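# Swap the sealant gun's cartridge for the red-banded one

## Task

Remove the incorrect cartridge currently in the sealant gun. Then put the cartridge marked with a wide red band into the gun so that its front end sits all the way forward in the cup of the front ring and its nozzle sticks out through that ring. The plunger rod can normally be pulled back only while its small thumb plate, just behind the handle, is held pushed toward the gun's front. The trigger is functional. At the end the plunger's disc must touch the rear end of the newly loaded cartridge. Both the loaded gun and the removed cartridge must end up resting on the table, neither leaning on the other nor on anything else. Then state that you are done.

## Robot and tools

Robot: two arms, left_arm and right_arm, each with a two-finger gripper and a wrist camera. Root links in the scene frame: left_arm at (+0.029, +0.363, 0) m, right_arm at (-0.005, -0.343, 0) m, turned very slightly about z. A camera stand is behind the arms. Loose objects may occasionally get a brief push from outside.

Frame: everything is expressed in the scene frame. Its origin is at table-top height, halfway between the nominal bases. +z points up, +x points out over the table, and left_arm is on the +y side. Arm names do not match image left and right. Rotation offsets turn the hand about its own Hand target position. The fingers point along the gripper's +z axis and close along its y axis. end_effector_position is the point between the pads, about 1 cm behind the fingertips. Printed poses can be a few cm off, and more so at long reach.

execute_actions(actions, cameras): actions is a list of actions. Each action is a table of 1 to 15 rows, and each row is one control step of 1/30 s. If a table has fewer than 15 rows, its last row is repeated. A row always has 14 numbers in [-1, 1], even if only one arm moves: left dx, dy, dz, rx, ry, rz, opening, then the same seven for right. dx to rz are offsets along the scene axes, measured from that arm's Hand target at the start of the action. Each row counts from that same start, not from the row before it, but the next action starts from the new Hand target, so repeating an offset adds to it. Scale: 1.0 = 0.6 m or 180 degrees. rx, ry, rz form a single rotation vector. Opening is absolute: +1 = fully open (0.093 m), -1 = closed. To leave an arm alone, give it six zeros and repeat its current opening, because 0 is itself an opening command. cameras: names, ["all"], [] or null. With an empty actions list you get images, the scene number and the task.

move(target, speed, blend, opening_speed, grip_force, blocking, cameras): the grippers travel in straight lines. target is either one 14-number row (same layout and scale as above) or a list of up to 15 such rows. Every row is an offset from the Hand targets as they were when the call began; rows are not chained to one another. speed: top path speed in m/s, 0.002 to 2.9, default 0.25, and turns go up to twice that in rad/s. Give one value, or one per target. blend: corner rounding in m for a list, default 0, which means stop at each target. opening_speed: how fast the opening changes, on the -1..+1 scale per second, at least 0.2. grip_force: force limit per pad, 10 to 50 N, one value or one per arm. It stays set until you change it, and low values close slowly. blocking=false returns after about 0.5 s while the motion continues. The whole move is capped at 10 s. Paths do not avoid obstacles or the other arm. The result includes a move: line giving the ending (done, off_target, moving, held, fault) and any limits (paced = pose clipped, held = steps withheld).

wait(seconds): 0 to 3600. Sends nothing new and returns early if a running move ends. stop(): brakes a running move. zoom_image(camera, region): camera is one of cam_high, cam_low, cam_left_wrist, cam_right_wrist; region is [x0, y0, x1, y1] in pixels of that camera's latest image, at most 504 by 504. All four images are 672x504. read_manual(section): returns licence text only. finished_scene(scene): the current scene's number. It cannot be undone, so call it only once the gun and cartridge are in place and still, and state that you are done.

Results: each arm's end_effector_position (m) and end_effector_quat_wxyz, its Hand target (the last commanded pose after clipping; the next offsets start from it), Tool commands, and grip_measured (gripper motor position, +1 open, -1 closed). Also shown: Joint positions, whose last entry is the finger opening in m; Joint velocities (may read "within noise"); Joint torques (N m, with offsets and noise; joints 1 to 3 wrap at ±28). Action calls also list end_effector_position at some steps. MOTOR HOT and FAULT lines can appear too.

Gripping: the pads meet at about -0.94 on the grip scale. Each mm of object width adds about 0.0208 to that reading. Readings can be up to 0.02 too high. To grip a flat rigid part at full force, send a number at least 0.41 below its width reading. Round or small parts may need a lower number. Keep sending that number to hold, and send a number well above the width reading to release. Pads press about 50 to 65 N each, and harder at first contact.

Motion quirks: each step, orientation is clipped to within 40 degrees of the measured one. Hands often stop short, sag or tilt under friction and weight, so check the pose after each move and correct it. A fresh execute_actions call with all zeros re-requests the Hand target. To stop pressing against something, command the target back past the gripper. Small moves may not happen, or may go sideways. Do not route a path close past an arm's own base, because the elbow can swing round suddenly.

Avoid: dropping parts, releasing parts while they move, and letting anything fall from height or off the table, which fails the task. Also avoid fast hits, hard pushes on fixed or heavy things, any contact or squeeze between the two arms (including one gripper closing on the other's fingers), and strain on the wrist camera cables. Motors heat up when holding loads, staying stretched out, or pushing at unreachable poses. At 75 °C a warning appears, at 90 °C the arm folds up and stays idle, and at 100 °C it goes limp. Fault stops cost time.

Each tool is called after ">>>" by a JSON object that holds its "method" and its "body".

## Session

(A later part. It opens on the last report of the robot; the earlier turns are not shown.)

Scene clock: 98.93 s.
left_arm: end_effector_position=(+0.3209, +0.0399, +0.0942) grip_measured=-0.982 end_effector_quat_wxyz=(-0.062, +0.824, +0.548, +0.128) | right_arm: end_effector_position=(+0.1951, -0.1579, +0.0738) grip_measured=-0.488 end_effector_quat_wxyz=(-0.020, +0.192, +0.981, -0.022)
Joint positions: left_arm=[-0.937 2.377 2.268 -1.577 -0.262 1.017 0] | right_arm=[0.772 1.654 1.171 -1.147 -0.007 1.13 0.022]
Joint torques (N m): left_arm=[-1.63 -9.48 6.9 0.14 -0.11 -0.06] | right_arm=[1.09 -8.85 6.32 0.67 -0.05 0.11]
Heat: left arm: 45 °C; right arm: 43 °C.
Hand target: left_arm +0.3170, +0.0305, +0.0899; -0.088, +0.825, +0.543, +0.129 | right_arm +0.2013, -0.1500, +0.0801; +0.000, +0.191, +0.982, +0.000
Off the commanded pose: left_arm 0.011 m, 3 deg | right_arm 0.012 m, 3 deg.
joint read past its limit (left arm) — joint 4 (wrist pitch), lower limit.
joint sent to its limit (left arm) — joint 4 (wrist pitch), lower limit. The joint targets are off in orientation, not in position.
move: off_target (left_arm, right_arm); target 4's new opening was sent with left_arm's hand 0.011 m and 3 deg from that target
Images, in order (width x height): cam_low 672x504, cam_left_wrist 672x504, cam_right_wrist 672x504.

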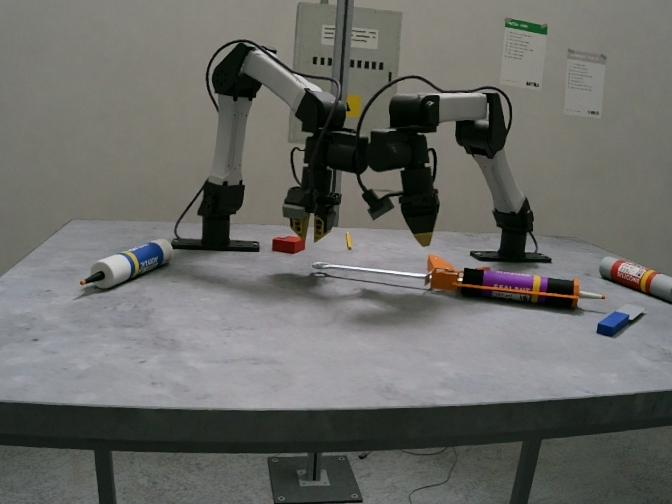

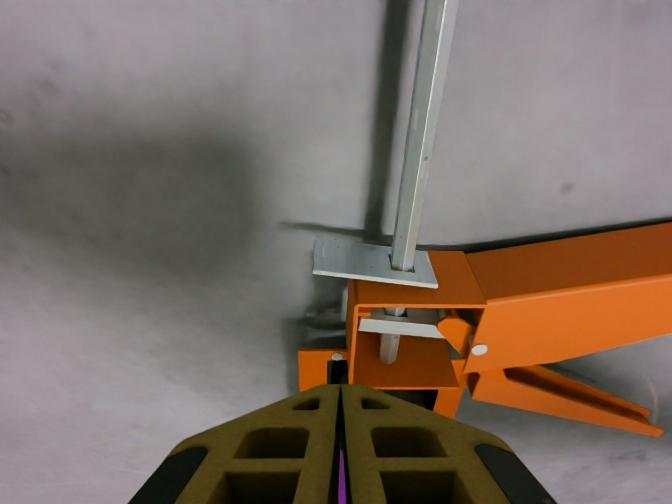

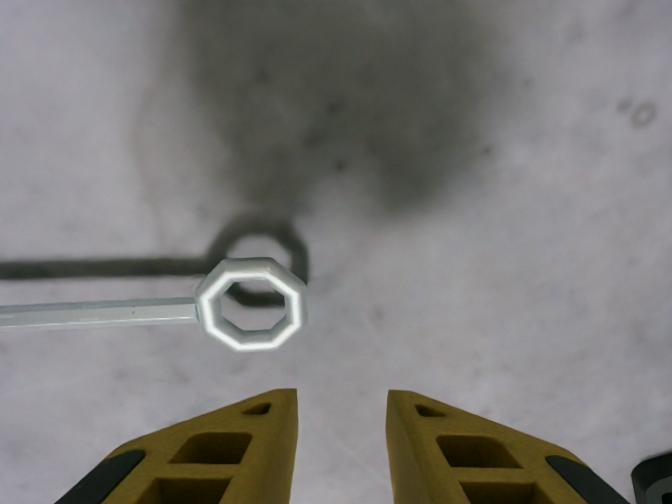

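>>> {"method": "move", "body": {"target": [-0.0088,-0.0057,-0.1,0,0,0,-1, 0.006,0.0167,-0.0483,0,0,0,-0.49], "speed": 0.12, "cameras": ["cam_left_wrist","cam_right_wrist","cam_low"]}}

>>> {"method": "zoom_image", "body": {"camera": "cam_low", "region": [300, 200, 500, 320]}}

Scene clock: 101.87 s.
left_arm: end_effector_position=(+0.3094, +0.0318, +0.0407) grip_measured=-0.982 end_effector_quat_wxyz=(-0.092, +0.829, +0.536, +0.129) | right_arm: end_effector_position=(+0.2043, -0.1412, +0.0590) grip_measured=-0.488 end_effector_quat_wxyz=(+0.000, +0.188, +0.982, +0.006)
Joint positions: left_arm=[-0.97 2.447 2.171 -1.478 -0.263 0.999 0] | right_arm=[0.793 1.674 1.134 -1.02 -0.007 1.143 0.022]
Joint torques (N m): left_arm=[0.39 -12.44 5.19 -0.05 -0.08 0] | right_arm=[0.68 -5.12 5.52 0.67 -0.05 0.14]
Heat: left arm: 45 °C; right arm: 42 °C.
Hand target: left_arm +0.3105, +0.0330, +0.0436; -0.091, +0.828, +0.538, +0.129 (not the last commanded pose) | right_arm +0.2049, -0.1400, +0.0512; +0.000, +0.191, +0.982, +0.000
Off the commanded pose: left_arm 0.012 m, 1 deg | right_arm 0.008 m, 1 deg.
move: held (left_arm; a check stopped the path); limits=held
pose unreachable (left arm): on one or more control steps of this call, first in action 0 (counted from 0), this arm could not follow its commanded pose, so it was not sent that pose on those steps. It may still have moved: this result reports where it is.
cause: moving toward the commanded pose would bring a part of the arm too close to another arm (this arm's wrist (the part past joint 4) and the right arm's wrist (the part past joint 4), along the way the arms are being sent, or toward where that arm still pushes).
Images, in order (width x height): cam_low 672x504, cam_left_wrist 672x504, cam_right_wrist 672x504.

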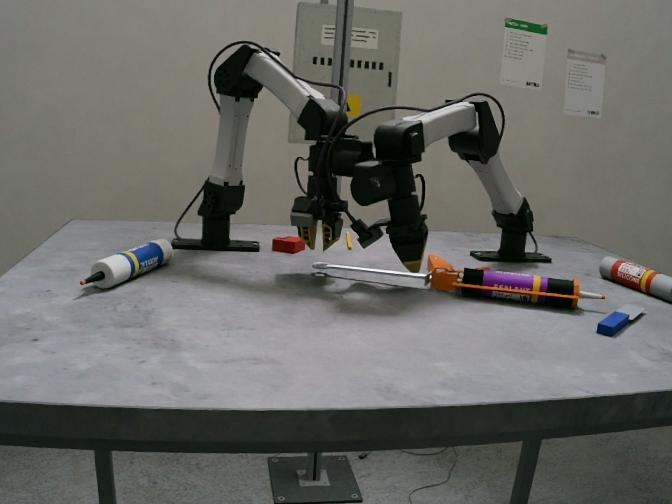

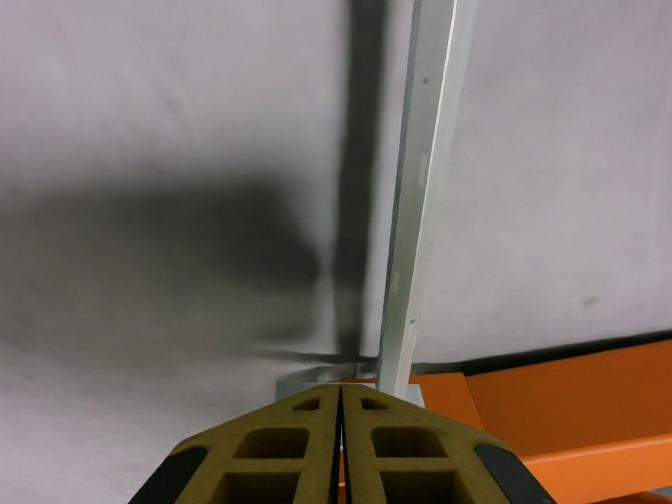

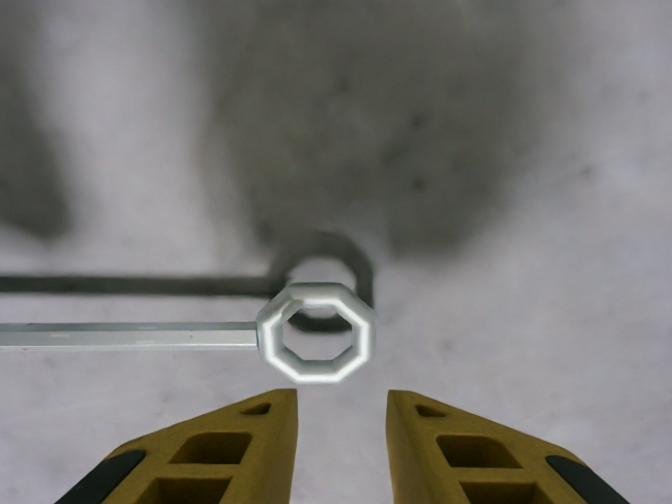

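Scaled by 2.520.

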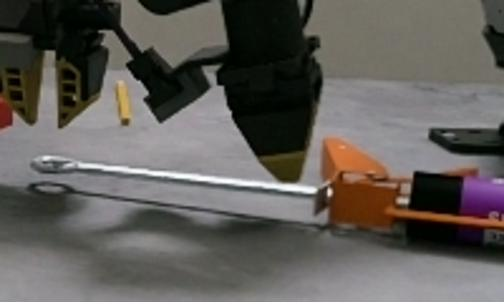

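>>> {"method": "move", "body": {"target": [0.0097,0.014,-0.0033,0,0,0,-1, -0.0003,-0.0142,-0.0253,0.1031,-0.0411,0,-0.49], "speed": 0.12, "cameras": ["cam_left_wrist","cam_right_wrist","cam_low"]}}

>>> {"method": "zoom_image", "body": {"camera": "cam_low", "region": [300, 200, 500, 320]}}

Scene clock: 106.43 s.
left_arm: end_effector_position=(+0.3126, +0.0412, +0.0328) grip_measured=-0.982 end_effector_quat_wxyz=(-0.104, +0.826, +0.540, +0.127) | right_arm: end_effector_position=(+0.2016, -0.1501, +0.0314) grip_measured=-0.488 end_effector_quat_wxyz=(+0.022, +0.191, +0.969, +0.157)
Joint positions: left_arm=[-0.951 2.447 2.137 -1.463 -0.263 1.006 0] | right_arm=[0.677 1.466 0.76 -0.597 -0.175 1.061 0.022]
Joint torques (N m): left_arm=[0.53 -14.13 4.42 0.06 -0.12 0.16] | right_arm=[-0.21 -7.21 5.45 1.21 -0.25 -0.07]
Heat: left arm: 46 °C; right arm: 42 °C.
Hand target: left_arm +0.3163, +0.0414, +0.0416; -0.091, +0.828, +0.538, +0.129 | right_arm +0.2047, -0.1485, +0.0360; +0.032, +0.188, +0.967, +0.171
Off the commanded pose: left_arm 0.010 m, 2 deg | right_arm 0.006 m, 2 deg.
move: done
Images, in order (width x height): cam_low 672x504, cam_left_wrist 672x504, cam_right_wrist 672x504.

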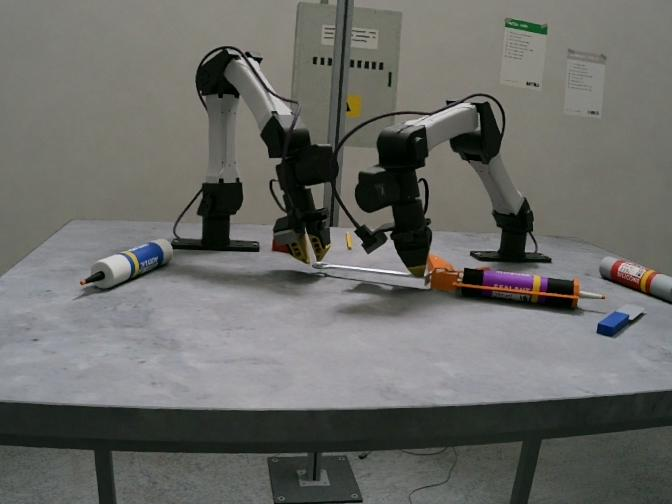

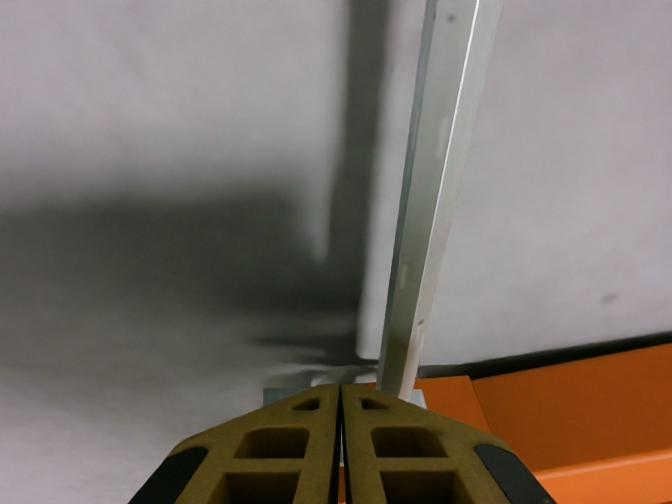

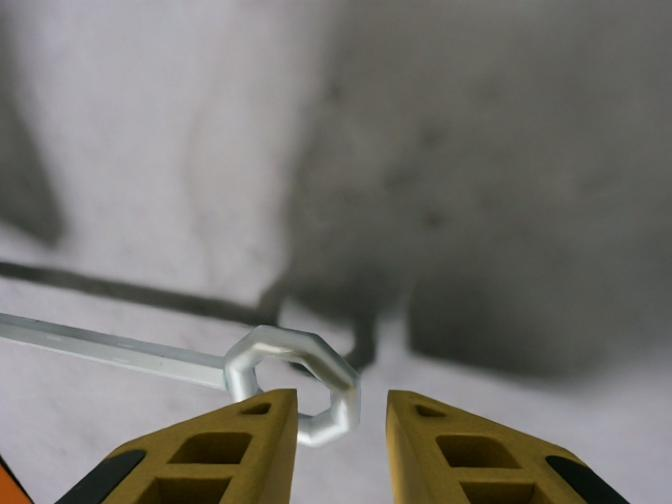

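Scaled by 2.520.

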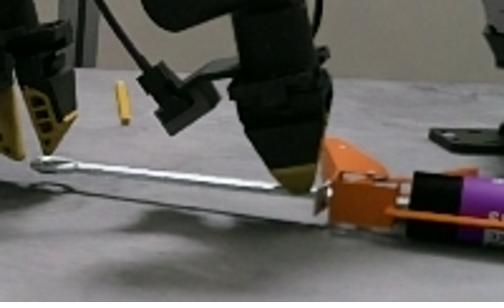

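>>> {"method": "zoom_image", "body": {"camera": "cam_right_wrist", "region": [200, 300, 420, 504]}}

Scaled by 2.291.

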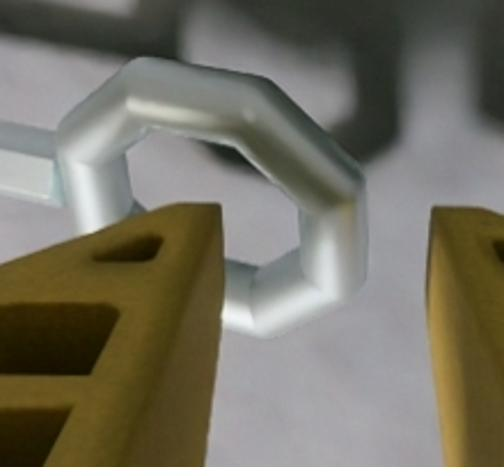

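>>> {"method": "move", "body": {"target": [[0.0062,-0.0027,0.014,0,0,0,-1, 0.0077,-0.0032,0.023,0,0,0,-0.49],[0.0062,-0.0027,0.014,0,0,0,-1, 0.0077,-0.0032,-0.006,0,0,0,-0.49]], "speed": 0.08, "cameras": ["cam_left_wrist","cam_right_wrist"]}}

>>> {"method": "zoom_image", "body": {"camera": "cam_right_wrist", "region": [200, 300, 420, 504]}}

Scene clock: 109.10 s.
left_arm: end_effector_position=(+0.3152, +0.0413, +0.0401) grip_measured=-0.982 end_effector_quat_wxyz=(-0.102, +0.826, +0.540, +0.127) | right_arm: end_effector_position=(+0.2081, -0.1505, +0.0364) grip_measured=-0.488 end_effector_quat_wxyz=(+0.032, +0.189, +0.967, +0.169)
Joint positions: left_arm=[-0.946 2.447 2.166 -1.487 -0.263 1.011 0] | right_arm=[0.659 1.451 0.759 -0.582 -0.181 1.044 0.022]
Joint torques (N m): left_arm=[0.49 -12.81 6.97 -0.12 -0.13 0.16] | right_arm=[-0.25 -4.23 5.65 1.29 -0.25 -0.08]
Heat: left arm: 47 °C; right arm: 41 °C.
Hand target: left_arm +0.3201, +0.0397, +0.0501; -0.091, +0.828, +0.538, +0.129 | right_arm +0.2093, -0.1505, +0.0324; +0.032, +0.188, +0.967, +0.171
Off the commanded pose: left_arm 0.011 m, 1 deg | right_arm 0.004 m, 0 deg.
move: off_target (left_arm)

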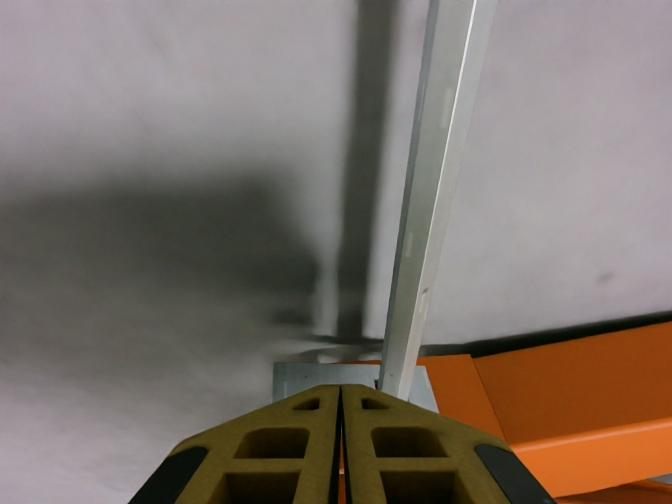

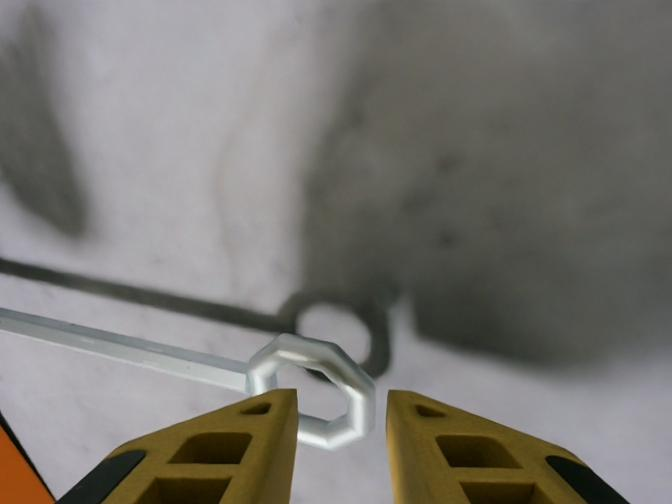

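Scaled by 2.291.

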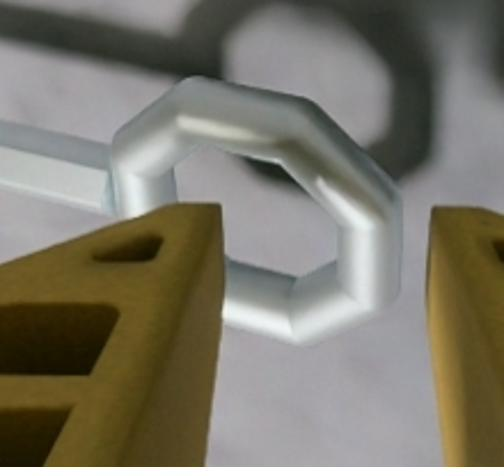

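>>> {"method": "move", "body": {"target": [[0.0133,0.03,0.1,0,0,0,-1, 0,0,0.1,0,0,0,0.6],[0.0133,0.03,0.1,-0.111,-0.278,0.913,-1, -0.0113,0.0292,0.0627,-0.0755,-0.1305,0.4727,0.6]], "speed": 0.4, "cameras": ["cam_left_wrist","cam_right_wrist","cam_low"]}}

Scene clock: 118.17 s.
left_arm: end_effector_position=(+0.3276, +0.0586, +0.1013) grip_measured=-0.982 end_effector_quat_wxyz=(+0.130, -0.473, +0.868, +0.080) | right_arm: end_effector_position=(+0.1972, -0.1380, +0.0684) grip_measured=+0.598 end_effector_quat_wxyz=(+0.103, -0.544, +0.829, +0.077)
Joint positions: left_arm=[-0.906 2.328 2.206 -1.568 -0.283 -1.922 0] | right_arm=[0.751 1.462 0.929 -0.811 -0.122 -0.425 0.074]
Joint torques (N m): left_arm=[0.24 -12.23 6.31 0.01 -0.12 -0.24] | right_arm=[0.61 -3.81 8.39 1.01 -0.19 -0.07]
Heat: left arm: 49 °C; right arm: 40 °C.
Hand target: left_arm +0.3281, +0.0577, +0.1100; +0.123, -0.486, +0.860, +0.099 | right_arm +0.2025, -0.1329, +0.0700; +0.107, -0.549, +0.826, +0.074
Off the commanded pose: left_arm 0.009 m, 3 deg | right_arm 0.008 m, 1 deg.
joint sent to its limit (left arm) — joint 4 (wrist pitch), lower limit. The joint targets are off in orientation, not in position.
move: off_target (left_arm)
Images, in order (width x height): cam_low 672x504, cam_left_wrist 672x504, cam_right_wrist 672x504.

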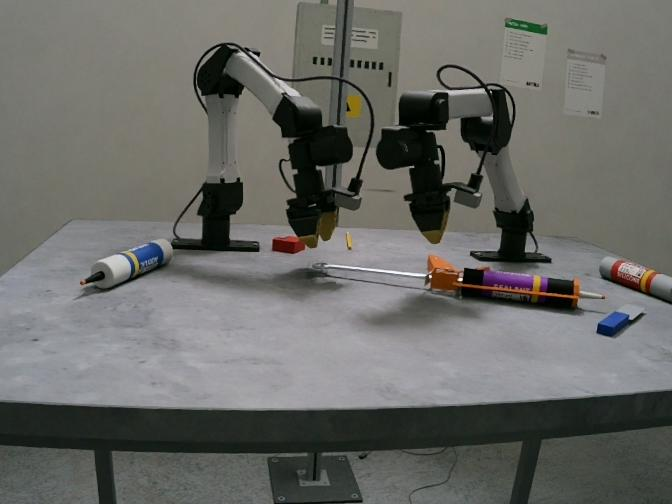

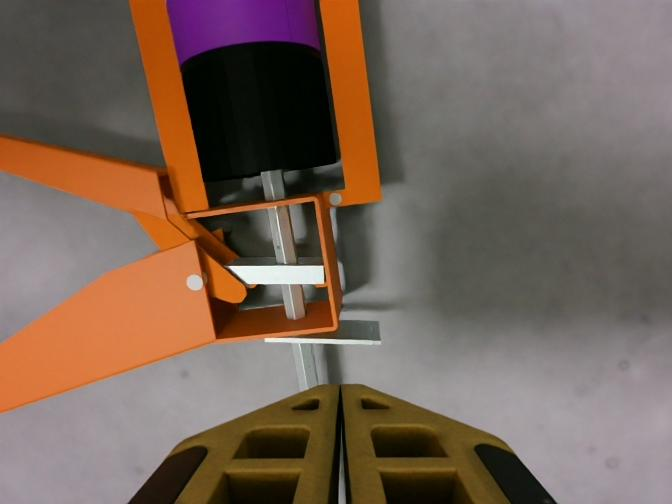

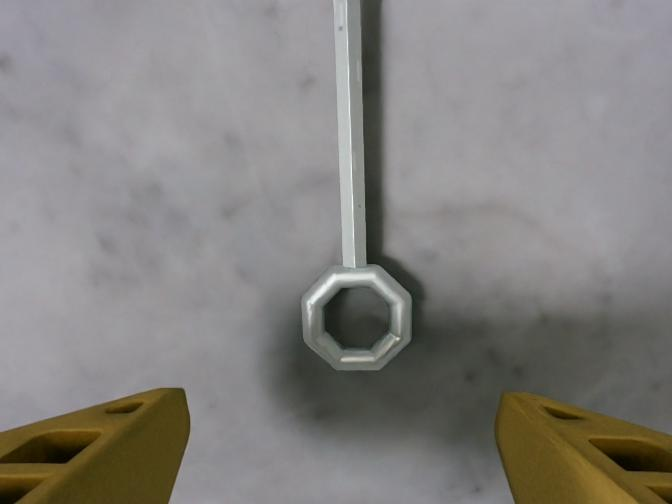

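>>> {"method": "move", "body": {"target": [[-0.0213,-0.0452,-0.03,0,0,0,-1, 0.0117,0.0023,0.0,0,0,0,0.4],[-0.0213,-0.0452,-0.1167,0,0,0,-1, 0.0117,0.0023,-0.0833,0,0,0,0.4]], "speed": 0.15, "blend": 0.01, "cameras": ["cam_left_wrist","cam_right_wrist","cam_low"]}}

Scene clock: 126.60 s.
left_arm: end_effector_position=(+0.3134, +0.0307, +0.0467) grip_measured=-0.982 end_effector_quat_wxyz=(+0.125, -0.477, +0.864, +0.097) | right_arm: end_effector_position=(+0.2072, -0.1313, +0.0264) grip_measured=+0.402 end_effector_quat_wxyz=(+0.109, -0.547, +0.826, +0.076)
Joint positions: left_arm=[-0.966 2.452 2.205 -1.496 -0.269 -1.998 0] | right_arm=[0.746 1.565 0.843 -0.611 -0.122 -0.439 0.065]
Joint torques (N m): left_arm=[0.5 -10.25 5.52 0.1 -0.11 -0.17] | right_arm=[-0.21 -4.23 5.76 1.22 -0.22 -0.06]
Heat: left arm: 51 °C; right arm: 41 °C.
Hand target: left_arm +0.3153, +0.0306, +0.0400; +0.123, -0.486, +0.860, +0.099 | right_arm +0.2096, -0.1315, +0.0200; +0.107, -0.549, +0.826, +0.074
Off the commanded pose: left_arm 0.007 m, 1 deg | right_arm 0.007 m, 0 deg.
move: done; blend cut to 0 m at target 1
Images, in order (width x height): cam_low 672x504, cam_left_wrist 672x504, cam_right_wrist 672x504.

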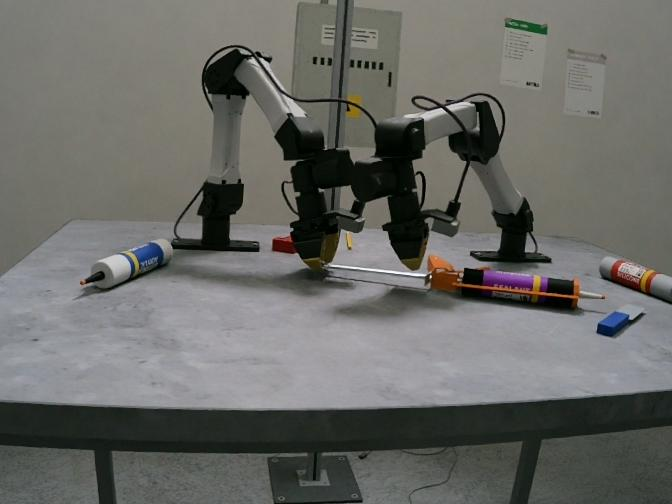

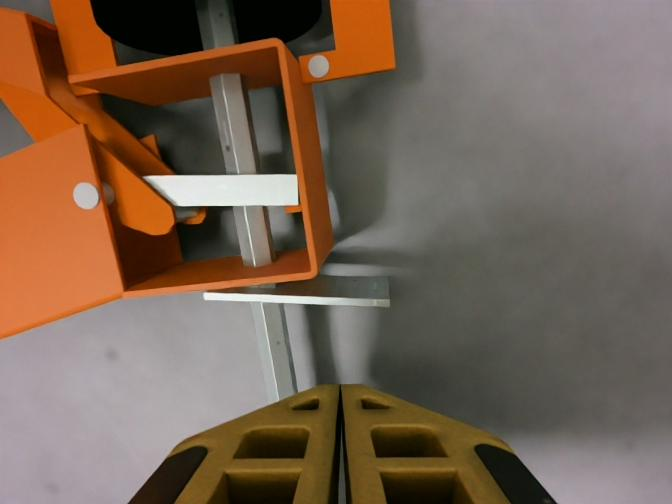

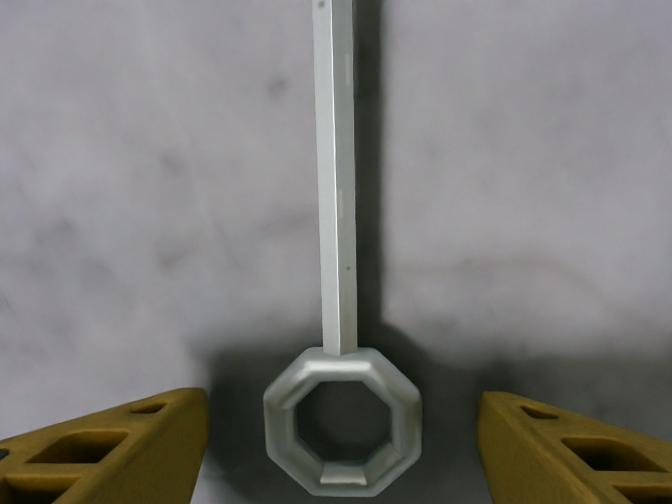

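>>> {"method": "move", "body": {"target": [[0.0079,0.0184,-0.0167,0,0,0,-1, 0,0,-0.0167,0,0,0,0.4],[0.0079,0.0184,-0.0167,0,0,0,-1, 0,0,-0.0167,0,0,0,-0.6]], "speed": 0.1, "cameras": ["cam_left_wrist","cam_right_wrist"]}}

Scene clock: 129.27 s.
left_arm: end_effector_position=(+0.3174, +0.0410, +0.0250) grip_measured=-0.982 end_effector_quat_wxyz=(+0.122, -0.486, +0.859, +0.107) | right_arm: end_effector_position=(+0.2078, -0.1309, +0.0165) grip_measured=-0.363 end_effector_quat_wxyz=(+0.110, -0.549, +0.825, +0.076)
Joint positions: left_arm=[-0.943 2.452 2.116 -1.425 -0.266 -1.998 0] | right_arm=[0.746 1.588 0.822 -0.565 -0.122 -0.443 0.028]
Joint torques (N m): left_arm=[0.46 -13.37 4.37 0.04 -0.19 0.08] | right_arm=[-0.16 -4.46 5.52 1.21 -0.23 -0.01]
Heat: left arm: 51 °C; right arm: 41 °C.
Hand target: left_arm +0.3200, +0.0416, +0.0301; +0.123, -0.486, +0.860, +0.099 | right_arm +0.2095, -0.1315, +0.0100; +0.107, -0.549, +0.826, +0.074
Off the commanded pose: left_arm 0.006 m, 1 deg | right_arm 0.007 m, 0 deg.
move: done

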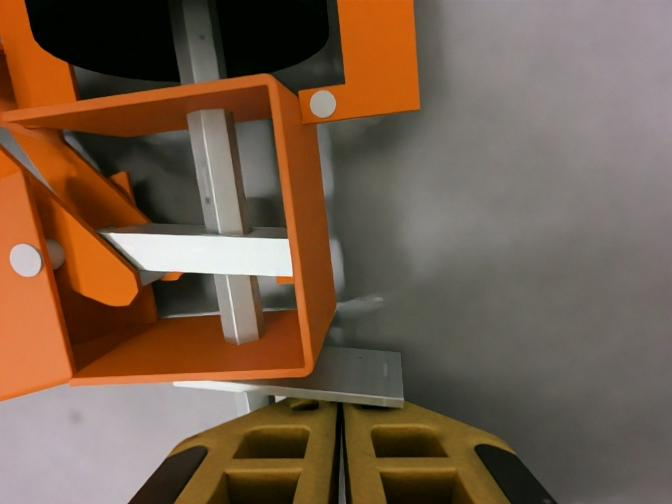

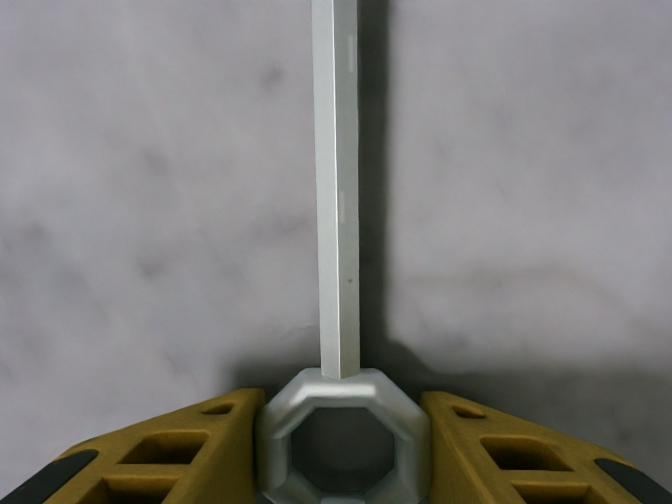

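>>> {"method": "move", "body": {"target": [[0.0015,-0.0006,0.0183,0,0,0,-1, 0,0,0,0,0,0,-0.6],[0.0068,0.0117,0.0183,0,0,0,-1, 0,0,0,0,0,0,-0.6]], "speed": 0.06, "cameras": ["cam_left_wrist"]}}

Scene clock: 130.87 s.
left_arm: end_effector_position=(+0.3182, +0.0447, +0.0277) grip_measured=-0.982 end_effector_quat_wxyz=(+0.117, -0.484, +0.860, +0.111) | right_arm: end_effector_position=(+0.2078, -0.1309, +0.0165) grip_measured=-0.349 end_effector_quat_wxyz=(+0.110, -0.549, +0.825, +0.076)
Joint positions: left_arm=[-0.935 2.448 2.119 -1.438 -0.26 -1.986 0] | right_arm=[0.746 1.588 0.822 -0.565 -0.122 -0.443 0.028]
Joint torques (N m): left_arm=[1.03 -14.89 4.42 -0.06 -0.26 0.12] | right_arm=[-0.18 -4.44 5.53 1.21 -0.22 -0.01]
Heat: left arm: 52 °C; right arm: 41 °C.
Hand target: left_arm +0.3241, +0.0487, +0.0409; +0.123, -0.486, +0.860, +0.099 | right_arm +0.2095, -0.1315, +0.0100; +0.107, -0.549, +0.826, +0.074
Off the commanded pose: left_arm 0.015 m, 2 deg | right_arm 0.007 m, 0 deg.
move: off_target (left_arm)

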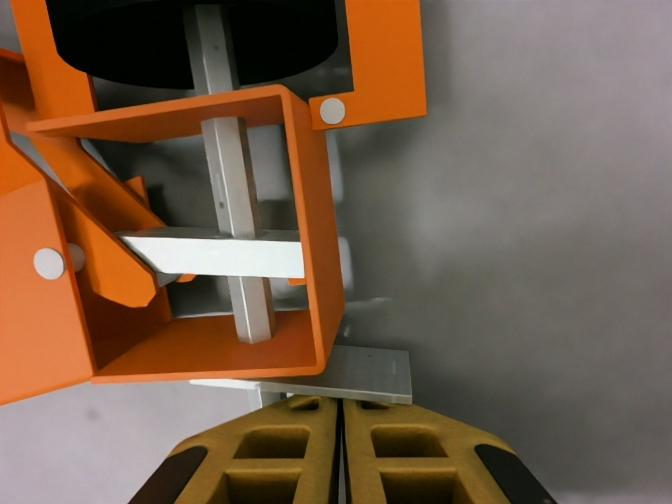

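>>> {"method": "move", "body": {"target": [0.0033,0.0077,0.005,0,0,0,-1, 0,0,0,0,0,0,-0.6], "speed": 0.06, "cameras": ["cam_left_wrist"]}}

Scene clock: 131.67 s.
left_arm: end_effector_position=(+0.3186, +0.0456, +0.0296) grip_measured=-0.982 end_effector_quat_wxyz=(+0.112, -0.484, +0.861, +0.106) | right_arm: end_effector_position=(+0.2083, -0.1304, +0.0166) grip_measured=-0.349 end_effector_quat_wxyz=(+0.111, -0.549, +0.825, +0.076)
Joint positions: left_arm=[-0.929 2.434 2.104 -1.428 -0.25 -1.976 0] | right_arm=[0.746 1.588 0.822 -0.563 -0.122 -0.443 0.028]
Joint torques (N m): left_arm=[1.35 -14.94 4.34 -0.11 -0.37 0.14] | right_arm=[-0.18 -4.48 5.56 1.18 -0.22 -0.01]
Heat: left arm: 52 °C; right arm: 41 °C.
Hand target: left_arm +0.3260, +0.0532, +0.0440; +0.123, -0.486, +0.860, +0.099 | right_arm +0.2095, -0.1315, +0.0100; +0.107, -0.549, +0.826, +0.074
Off the commanded pose: left_arm 0.018 m, 1 deg | right_arm 0.007 m, 0 deg.
move: off_target (left_arm)

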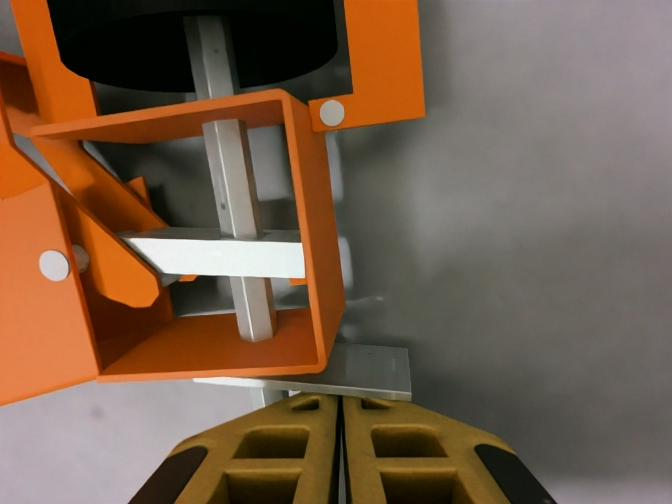

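>>> {"method": "move", "body": {"target": [0,0,0,0,0,0,-1, -0.0084,-0.0218,0.005,0,0,0,-0.65], "speed": 0.05, "cameras": ["cam_left_wrist","cam_right_wrist"]}}

Scene clock: 132.57 s.
left_arm: end_effector_position=(+0.3191, +0.0452, +0.0297) grip_measured=-0.982 end_effector_quat_wxyz=(+0.113, -0.484, +0.861, +0.105) | right_arm: end_effector_position=(+0.2106, -0.1331, +0.0142) grip_measured=-0.349 end_effector_quat_wxyz=(+0.120, -0.551, +0.822, +0.081)
Joint positions: left_arm=[-0.929 2.433 2.104 -1.425 -0.25 -1.975 0] | right_arm=[0.727 1.581 0.797 -0.53 -0.135 -0.467 0.028]
Joint torques (N m): left_arm=[1.25 -14.8 4.41 -0.13 -0.36 0.11] | right_arm=[-0.81 -8.01 4.37 0.71 -0.16 -0.04]
Heat: left arm: 52 °C; right arm: 41 °C.
Hand target: left_arm +0.3260, +0.0532, +0.0439; +0.123, -0.486, +0.860, +0.099 | right_arm +0.2046, -0.1445, +0.0131; +0.108, -0.549, +0.826, +0.074
Off the commanded pose: left_arm 0.018 m, 1 deg | right_arm 0.013 m, 2 deg.
move: off_target (right_arm)

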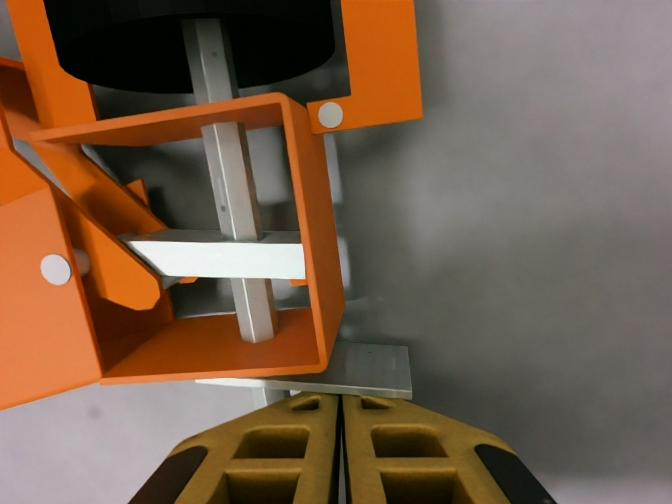

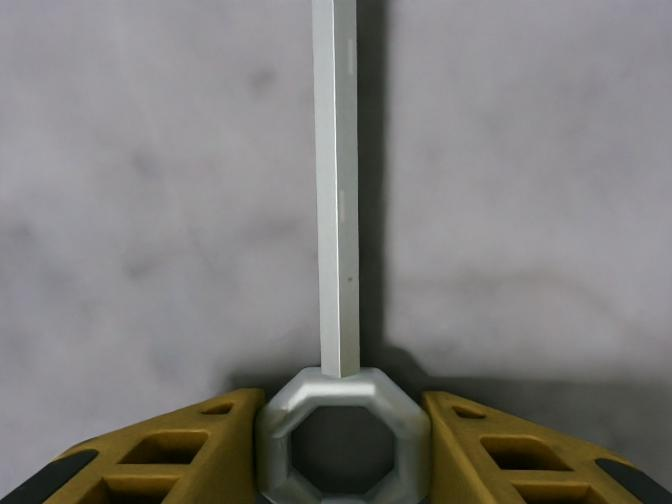

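>>> {"method": "move", "body": {"target": [0.0053,0.0122,0.003,0,0,0,-1, 0.0084,0.0218,0,0,0,0,-0.65], "speed": 0.06, "cameras": ["cam_left_wrist"]}}

>>> {"method": "zoom_image", "body": {"camera": "cam_left_wrist", "region": [180, 280, 440, 440]}}

Scene clock: 133.93 s.
left_arm: end_effector_position=(+0.3197, +0.0480, +0.0305) grip_measured=-0.982 end_effector_quat_wxyz=(+0.106, -0.483, +0.863, +0.101) | right_arm: end_effector_position=(+0.2108, -0.1299, +0.0164) grip_measured=-0.349 end_effector_quat_wxyz=(+0.122, -0.551, +0.821, +0.080)
Joint positions: left_arm=[-0.919 2.413 2.075 -1.406 -0.238 -1.96 0] | right_arm=[0.737 1.581 0.806 -0.533 -0.13 -0.458 0.028]
Joint torques (N m): left_arm=[1.73 -14.83 4.33 -0.17 -0.49 0.17] | right_arm=[0.64 -4.36 7.31 0.77 -0.15 0.15]
Heat: left arm: 52 °C; right arm: 40 °C.
Hand target: left_arm +0.3292, +0.0606, +0.0456; +0.123, -0.486, +0.860, +0.099 | right_arm +0.2095, -0.1315, +0.0130; +0.107, -0.549, +0.826, +0.074
Off the commanded pose: left_arm 0.022 m, 2 deg | right_arm 0.004 m, 2 deg.
move: off_target (left_arm)

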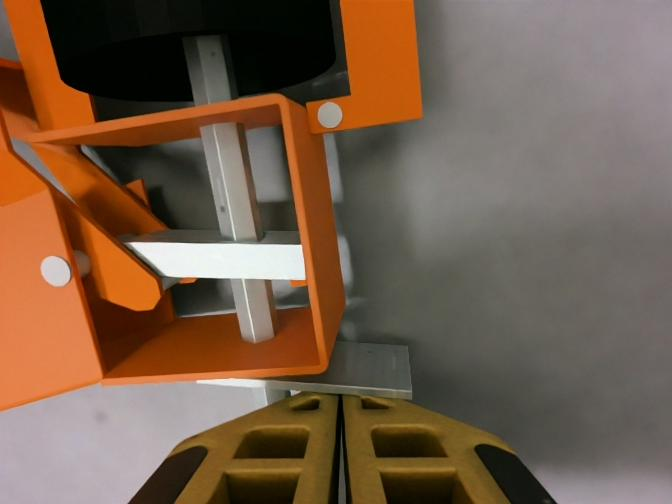

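Scaled by 1.938.

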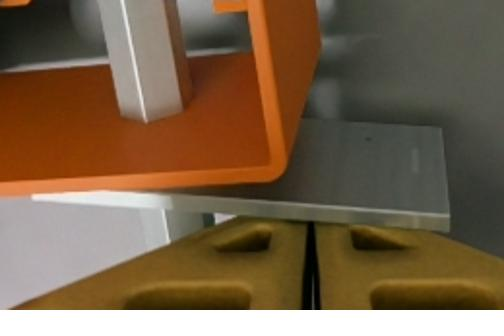

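>>> {"method": "move", "body": {"target": [0.0106,0.0245,0.0,0,0,0,-1, -0.0100,-0.0260,0,0,0,0,-0.7], "speed": 0.05, "cameras": ["cam_left_wrist"]}}

>>> {"method": "zoom_image", "body": {"camera": "cam_left_wrist", "region": [180, 280, 440, 440]}}

Scene clock: 138.60 s.
left_arm: end_effector_position=(+0.3243, +0.0567, +0.0307) grip_measured=-0.982 end_effector_quat_wxyz=(+0.097, -0.485, +0.864, +0.092) | right_arm: end_effector_position=(+0.2112, -0.1337, +0.0141) grip_measured=-0.348 end_effector_quat_wxyz=(+0.124, -0.552, +0.820, +0.082)
Joint positions: left_arm=[-0.891 2.373 2.01 -1.361 -0.221 -1.931 0] | right_arm=[0.722 1.575 0.789 -0.519 -0.138 -0.474 0.028]
Joint torques (N m): left_arm=[2.07 -14.46 4.23 -0.2 -0.71 0.11] | right_arm=[-0.94 -8.21 4.34 0.6 -0.16 -0.01]
Heat: left arm: 54 °C; right arm: 41 °C.
Hand target: left_arm +0.3356, +0.0753, +0.0458; +0.123, -0.486, +0.860, +0.099 | right_arm +0.2036, -0.1471, +0.0130; +0.108, -0.549, +0.826, +0.074
Off the commanded pose: left_arm 0.026 m, 3 deg | right_arm 0.015 m, 2 deg.
move: off_target (left_arm, right_arm)

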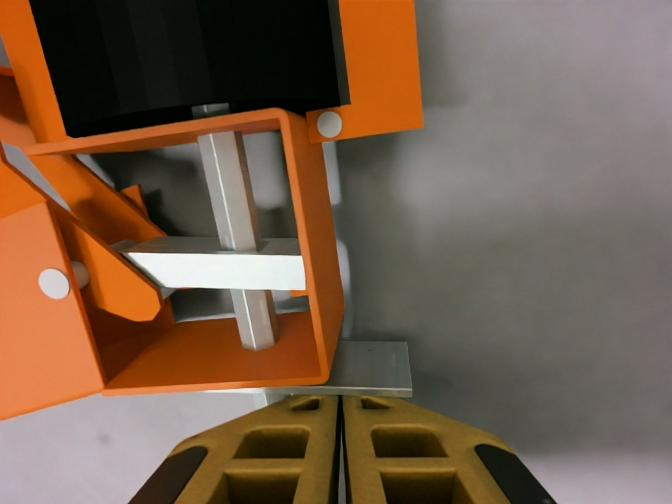

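Scaled by 1.938.

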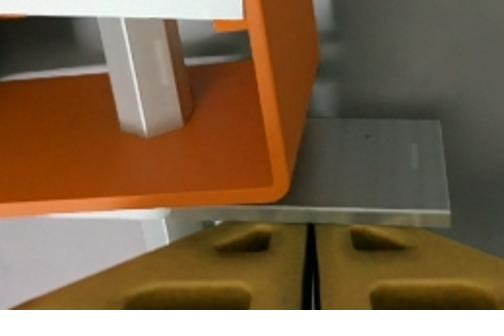

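>>> {"method": "move", "body": {"target": [0.0,0.0,0.0,0,0,0,-1, -0.0180,-0.0467,0,0,0,0,-0.7], "speed": 0.05, "cameras": ["cam_left_wrist","cam_right_wrist","cam_high"]}}

>>> {"method": "zoom_image", "body": {"camera": "cam_left_wrist", "region": [180, 280, 440, 440]}}

Scene clock: 140.07 s.
left_arm: end_effector_position=(+0.3248, +0.0505, +0.0309) grip_measured=-0.982 end_effector_quat_wxyz=(+0.088, -0.487, +0.866, +0.078) | right_arm: end_effector_position=(+0.2040, -0.1577, +0.0146) grip_measured=-0.348 end_effector_quat_wxyz=(+0.132, -0.553, +0.818, +0.085)
Joint positions: left_arm=[-0.891 2.369 2.01 -1.34 -0.2 -1.928 0] | right_arm=[0.66 1.485 0.7 -0.513 -0.159 -0.537 0.028]
Joint torques (N m): left_arm=[2.04 -14.05 4.42 -0.36 -0.85 0.14] | right_arm=[-1.21 -7.83 4.37 0.39 -0.11 -0.02]
Heat: left arm: 55 °C; right arm: 40 °C.
Hand target: left_arm +0.3356, +0.0753, +0.0457; +0.123, -0.486, +0.860, +0.099 | right_arm +0.1928, -0.1752, +0.0130; +0.107, -0.549, +0.826, +0.074
Off the commanded pose: left_arm 0.031 m, 5 deg | right_arm 0.021 m, 3 deg.
move: off_target (right_arm)
Images, in order (width x height): cam_high 672x504, cam_left_wrist 672x504, cam_right_wrist 672x504.

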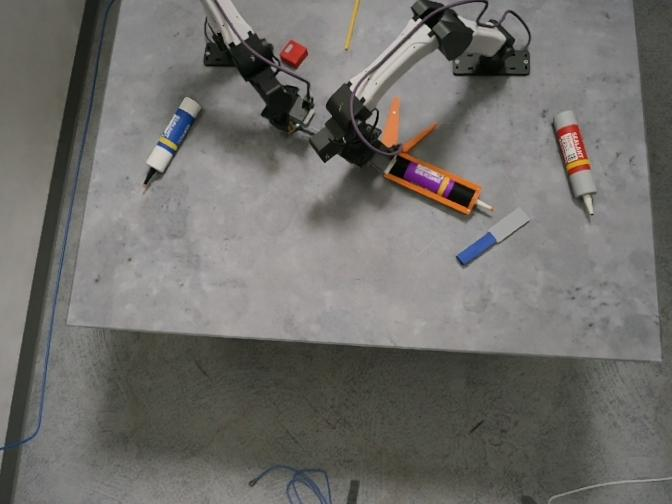

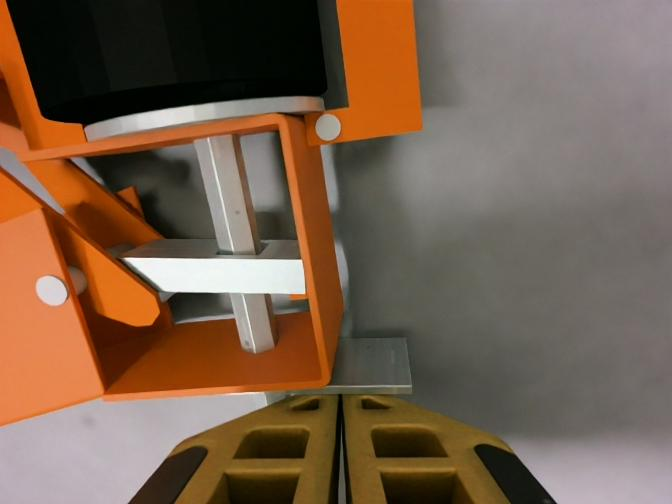

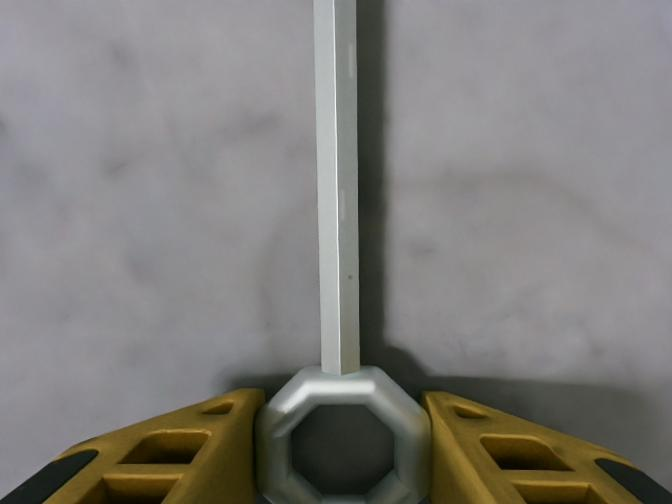

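Scaled by 1.938.

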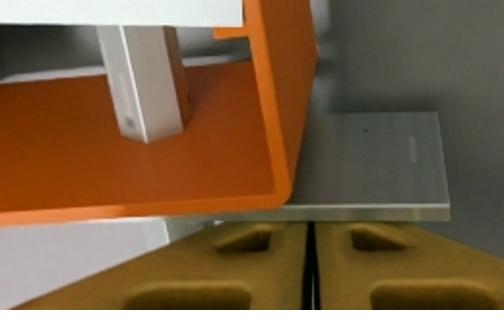

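>>> {"method": "move", "body": {"target": [[-0.026,-0.0588,0,0,0,0,-1, 0.0187,0.0292,0,0,0,0,-0.65],[-0.026,-0.0588,0.17,0,0,0,-1, 0.0187,0.0292,0,0,0,0,0.5],[0.06,0.18,0.22,0,0,0,1, 0.0187,0.0292,0.12,0,0,0,0.5]], "speed": 0.25, "cameras": ["cam_left_wrist","cam_right_wrist","cam_high"]}}

Scene clock: 145.60 s.
left_arm: end_effector_position=(+0.3752, +0.1804, +0.1701) grip_measured=+1.000 end_effector_quat_wxyz=(+0.135, -0.488, +0.860, +0.066) | right_arm: end_effector_position=(+0.2017, -0.1599, +0.0751) grip_measured=+0.497 end_effector_quat_wxyz=(+0.096, -0.549, +0.827, +0.075)
Joint positions: left_arm=[-0.614 2.06 2.054 -1.569 -0.301 -1.647 0.093] | right_arm=[0.67 1.429 0.933 -0.872 -0.14 -0.518 0.069]
Joint torques (N m): left_arm=[-0.21 -11.4 4.48 0.28 -0.29 0.14] | right_arm=[0.62 -6.78 8.25 0.74 -0.21 0.1]
Heat: left arm: 54 °C; right arm: 41 °C.
Hand target: left_arm +0.3716, +0.1833, +0.1778; +0.123, -0.486, +0.860, +0.099 | right_arm +0.2040, -0.1575, +0.0851; +0.108, -0.549, +0.826, +0.074
Off the commanded pose: left_arm 0.009 m, 4 deg | right_arm 0.010 m, 1 deg.
joint sent to its limit (left arm) — joint 4 (wrist pitch), lower limit. The joint targets are off in orientation, not in position.
move: off_target (left_arm); target 3's new opening was sent with left_arm's hand 0.009 m and 4 deg from that target
Images, in order (width x height): cam_high 672x504, cam_left_wrist 672x504, cam_right_wrist 672x504.

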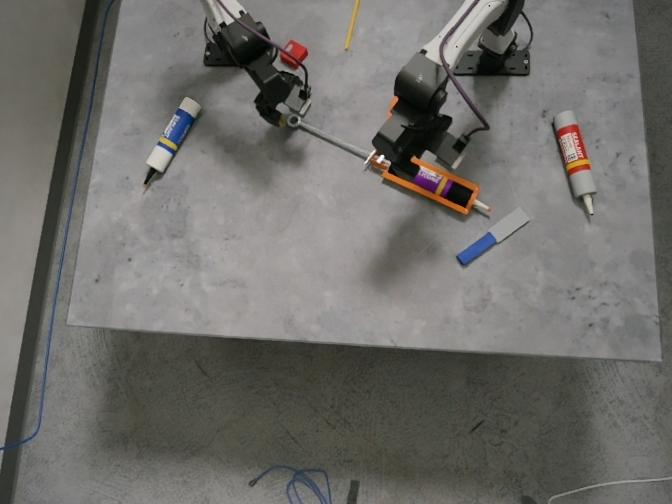

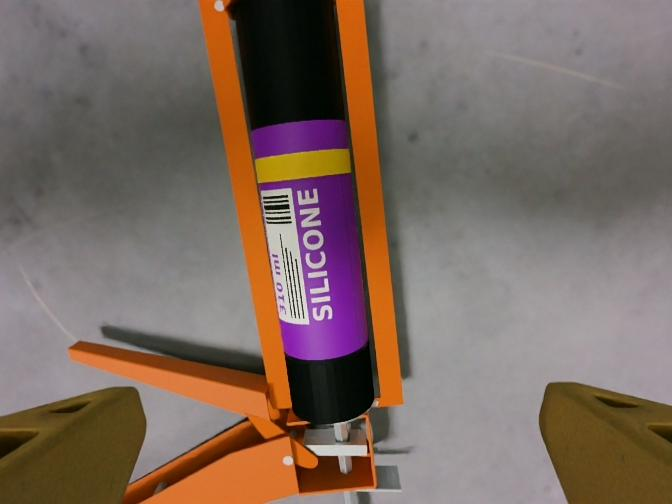

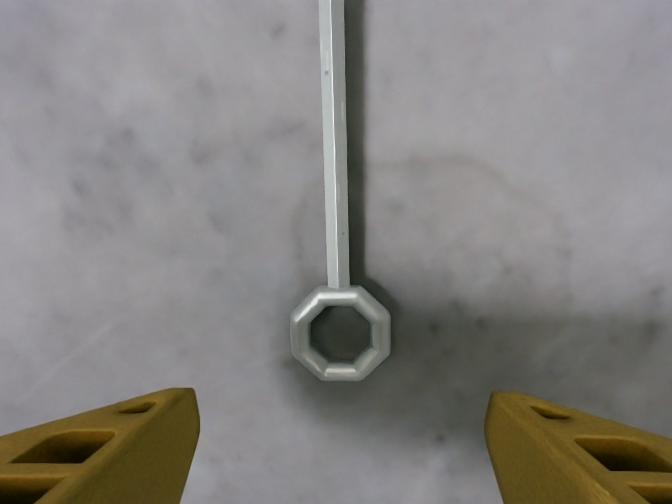

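>>> {"method": "zoom_image", "body": {"camera": "cam_left_wrist", "region": [180, 340, 420, 504]}}

>>> {"method": "zoom_image", "body": {"camera": "cam_high", "region": [360, 140, 510, 230]}}

>>> {"method": "zoom_image", "body": {"camera": "cam_left_wrist", "region": [180, 0, 420, 164]}}

Scaled by 2.100.

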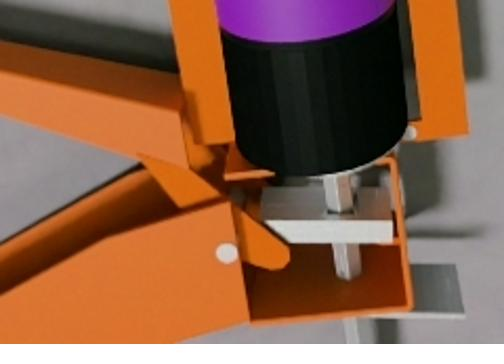

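Scaled by 3.360.

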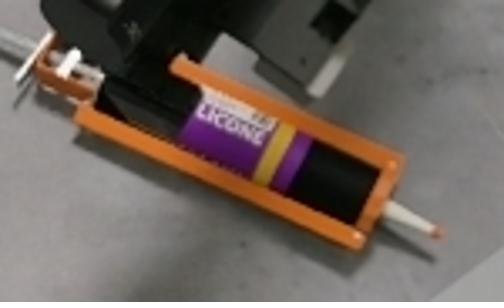

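Scaled by 2.100.

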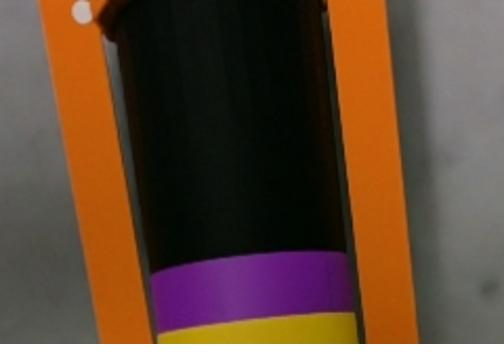

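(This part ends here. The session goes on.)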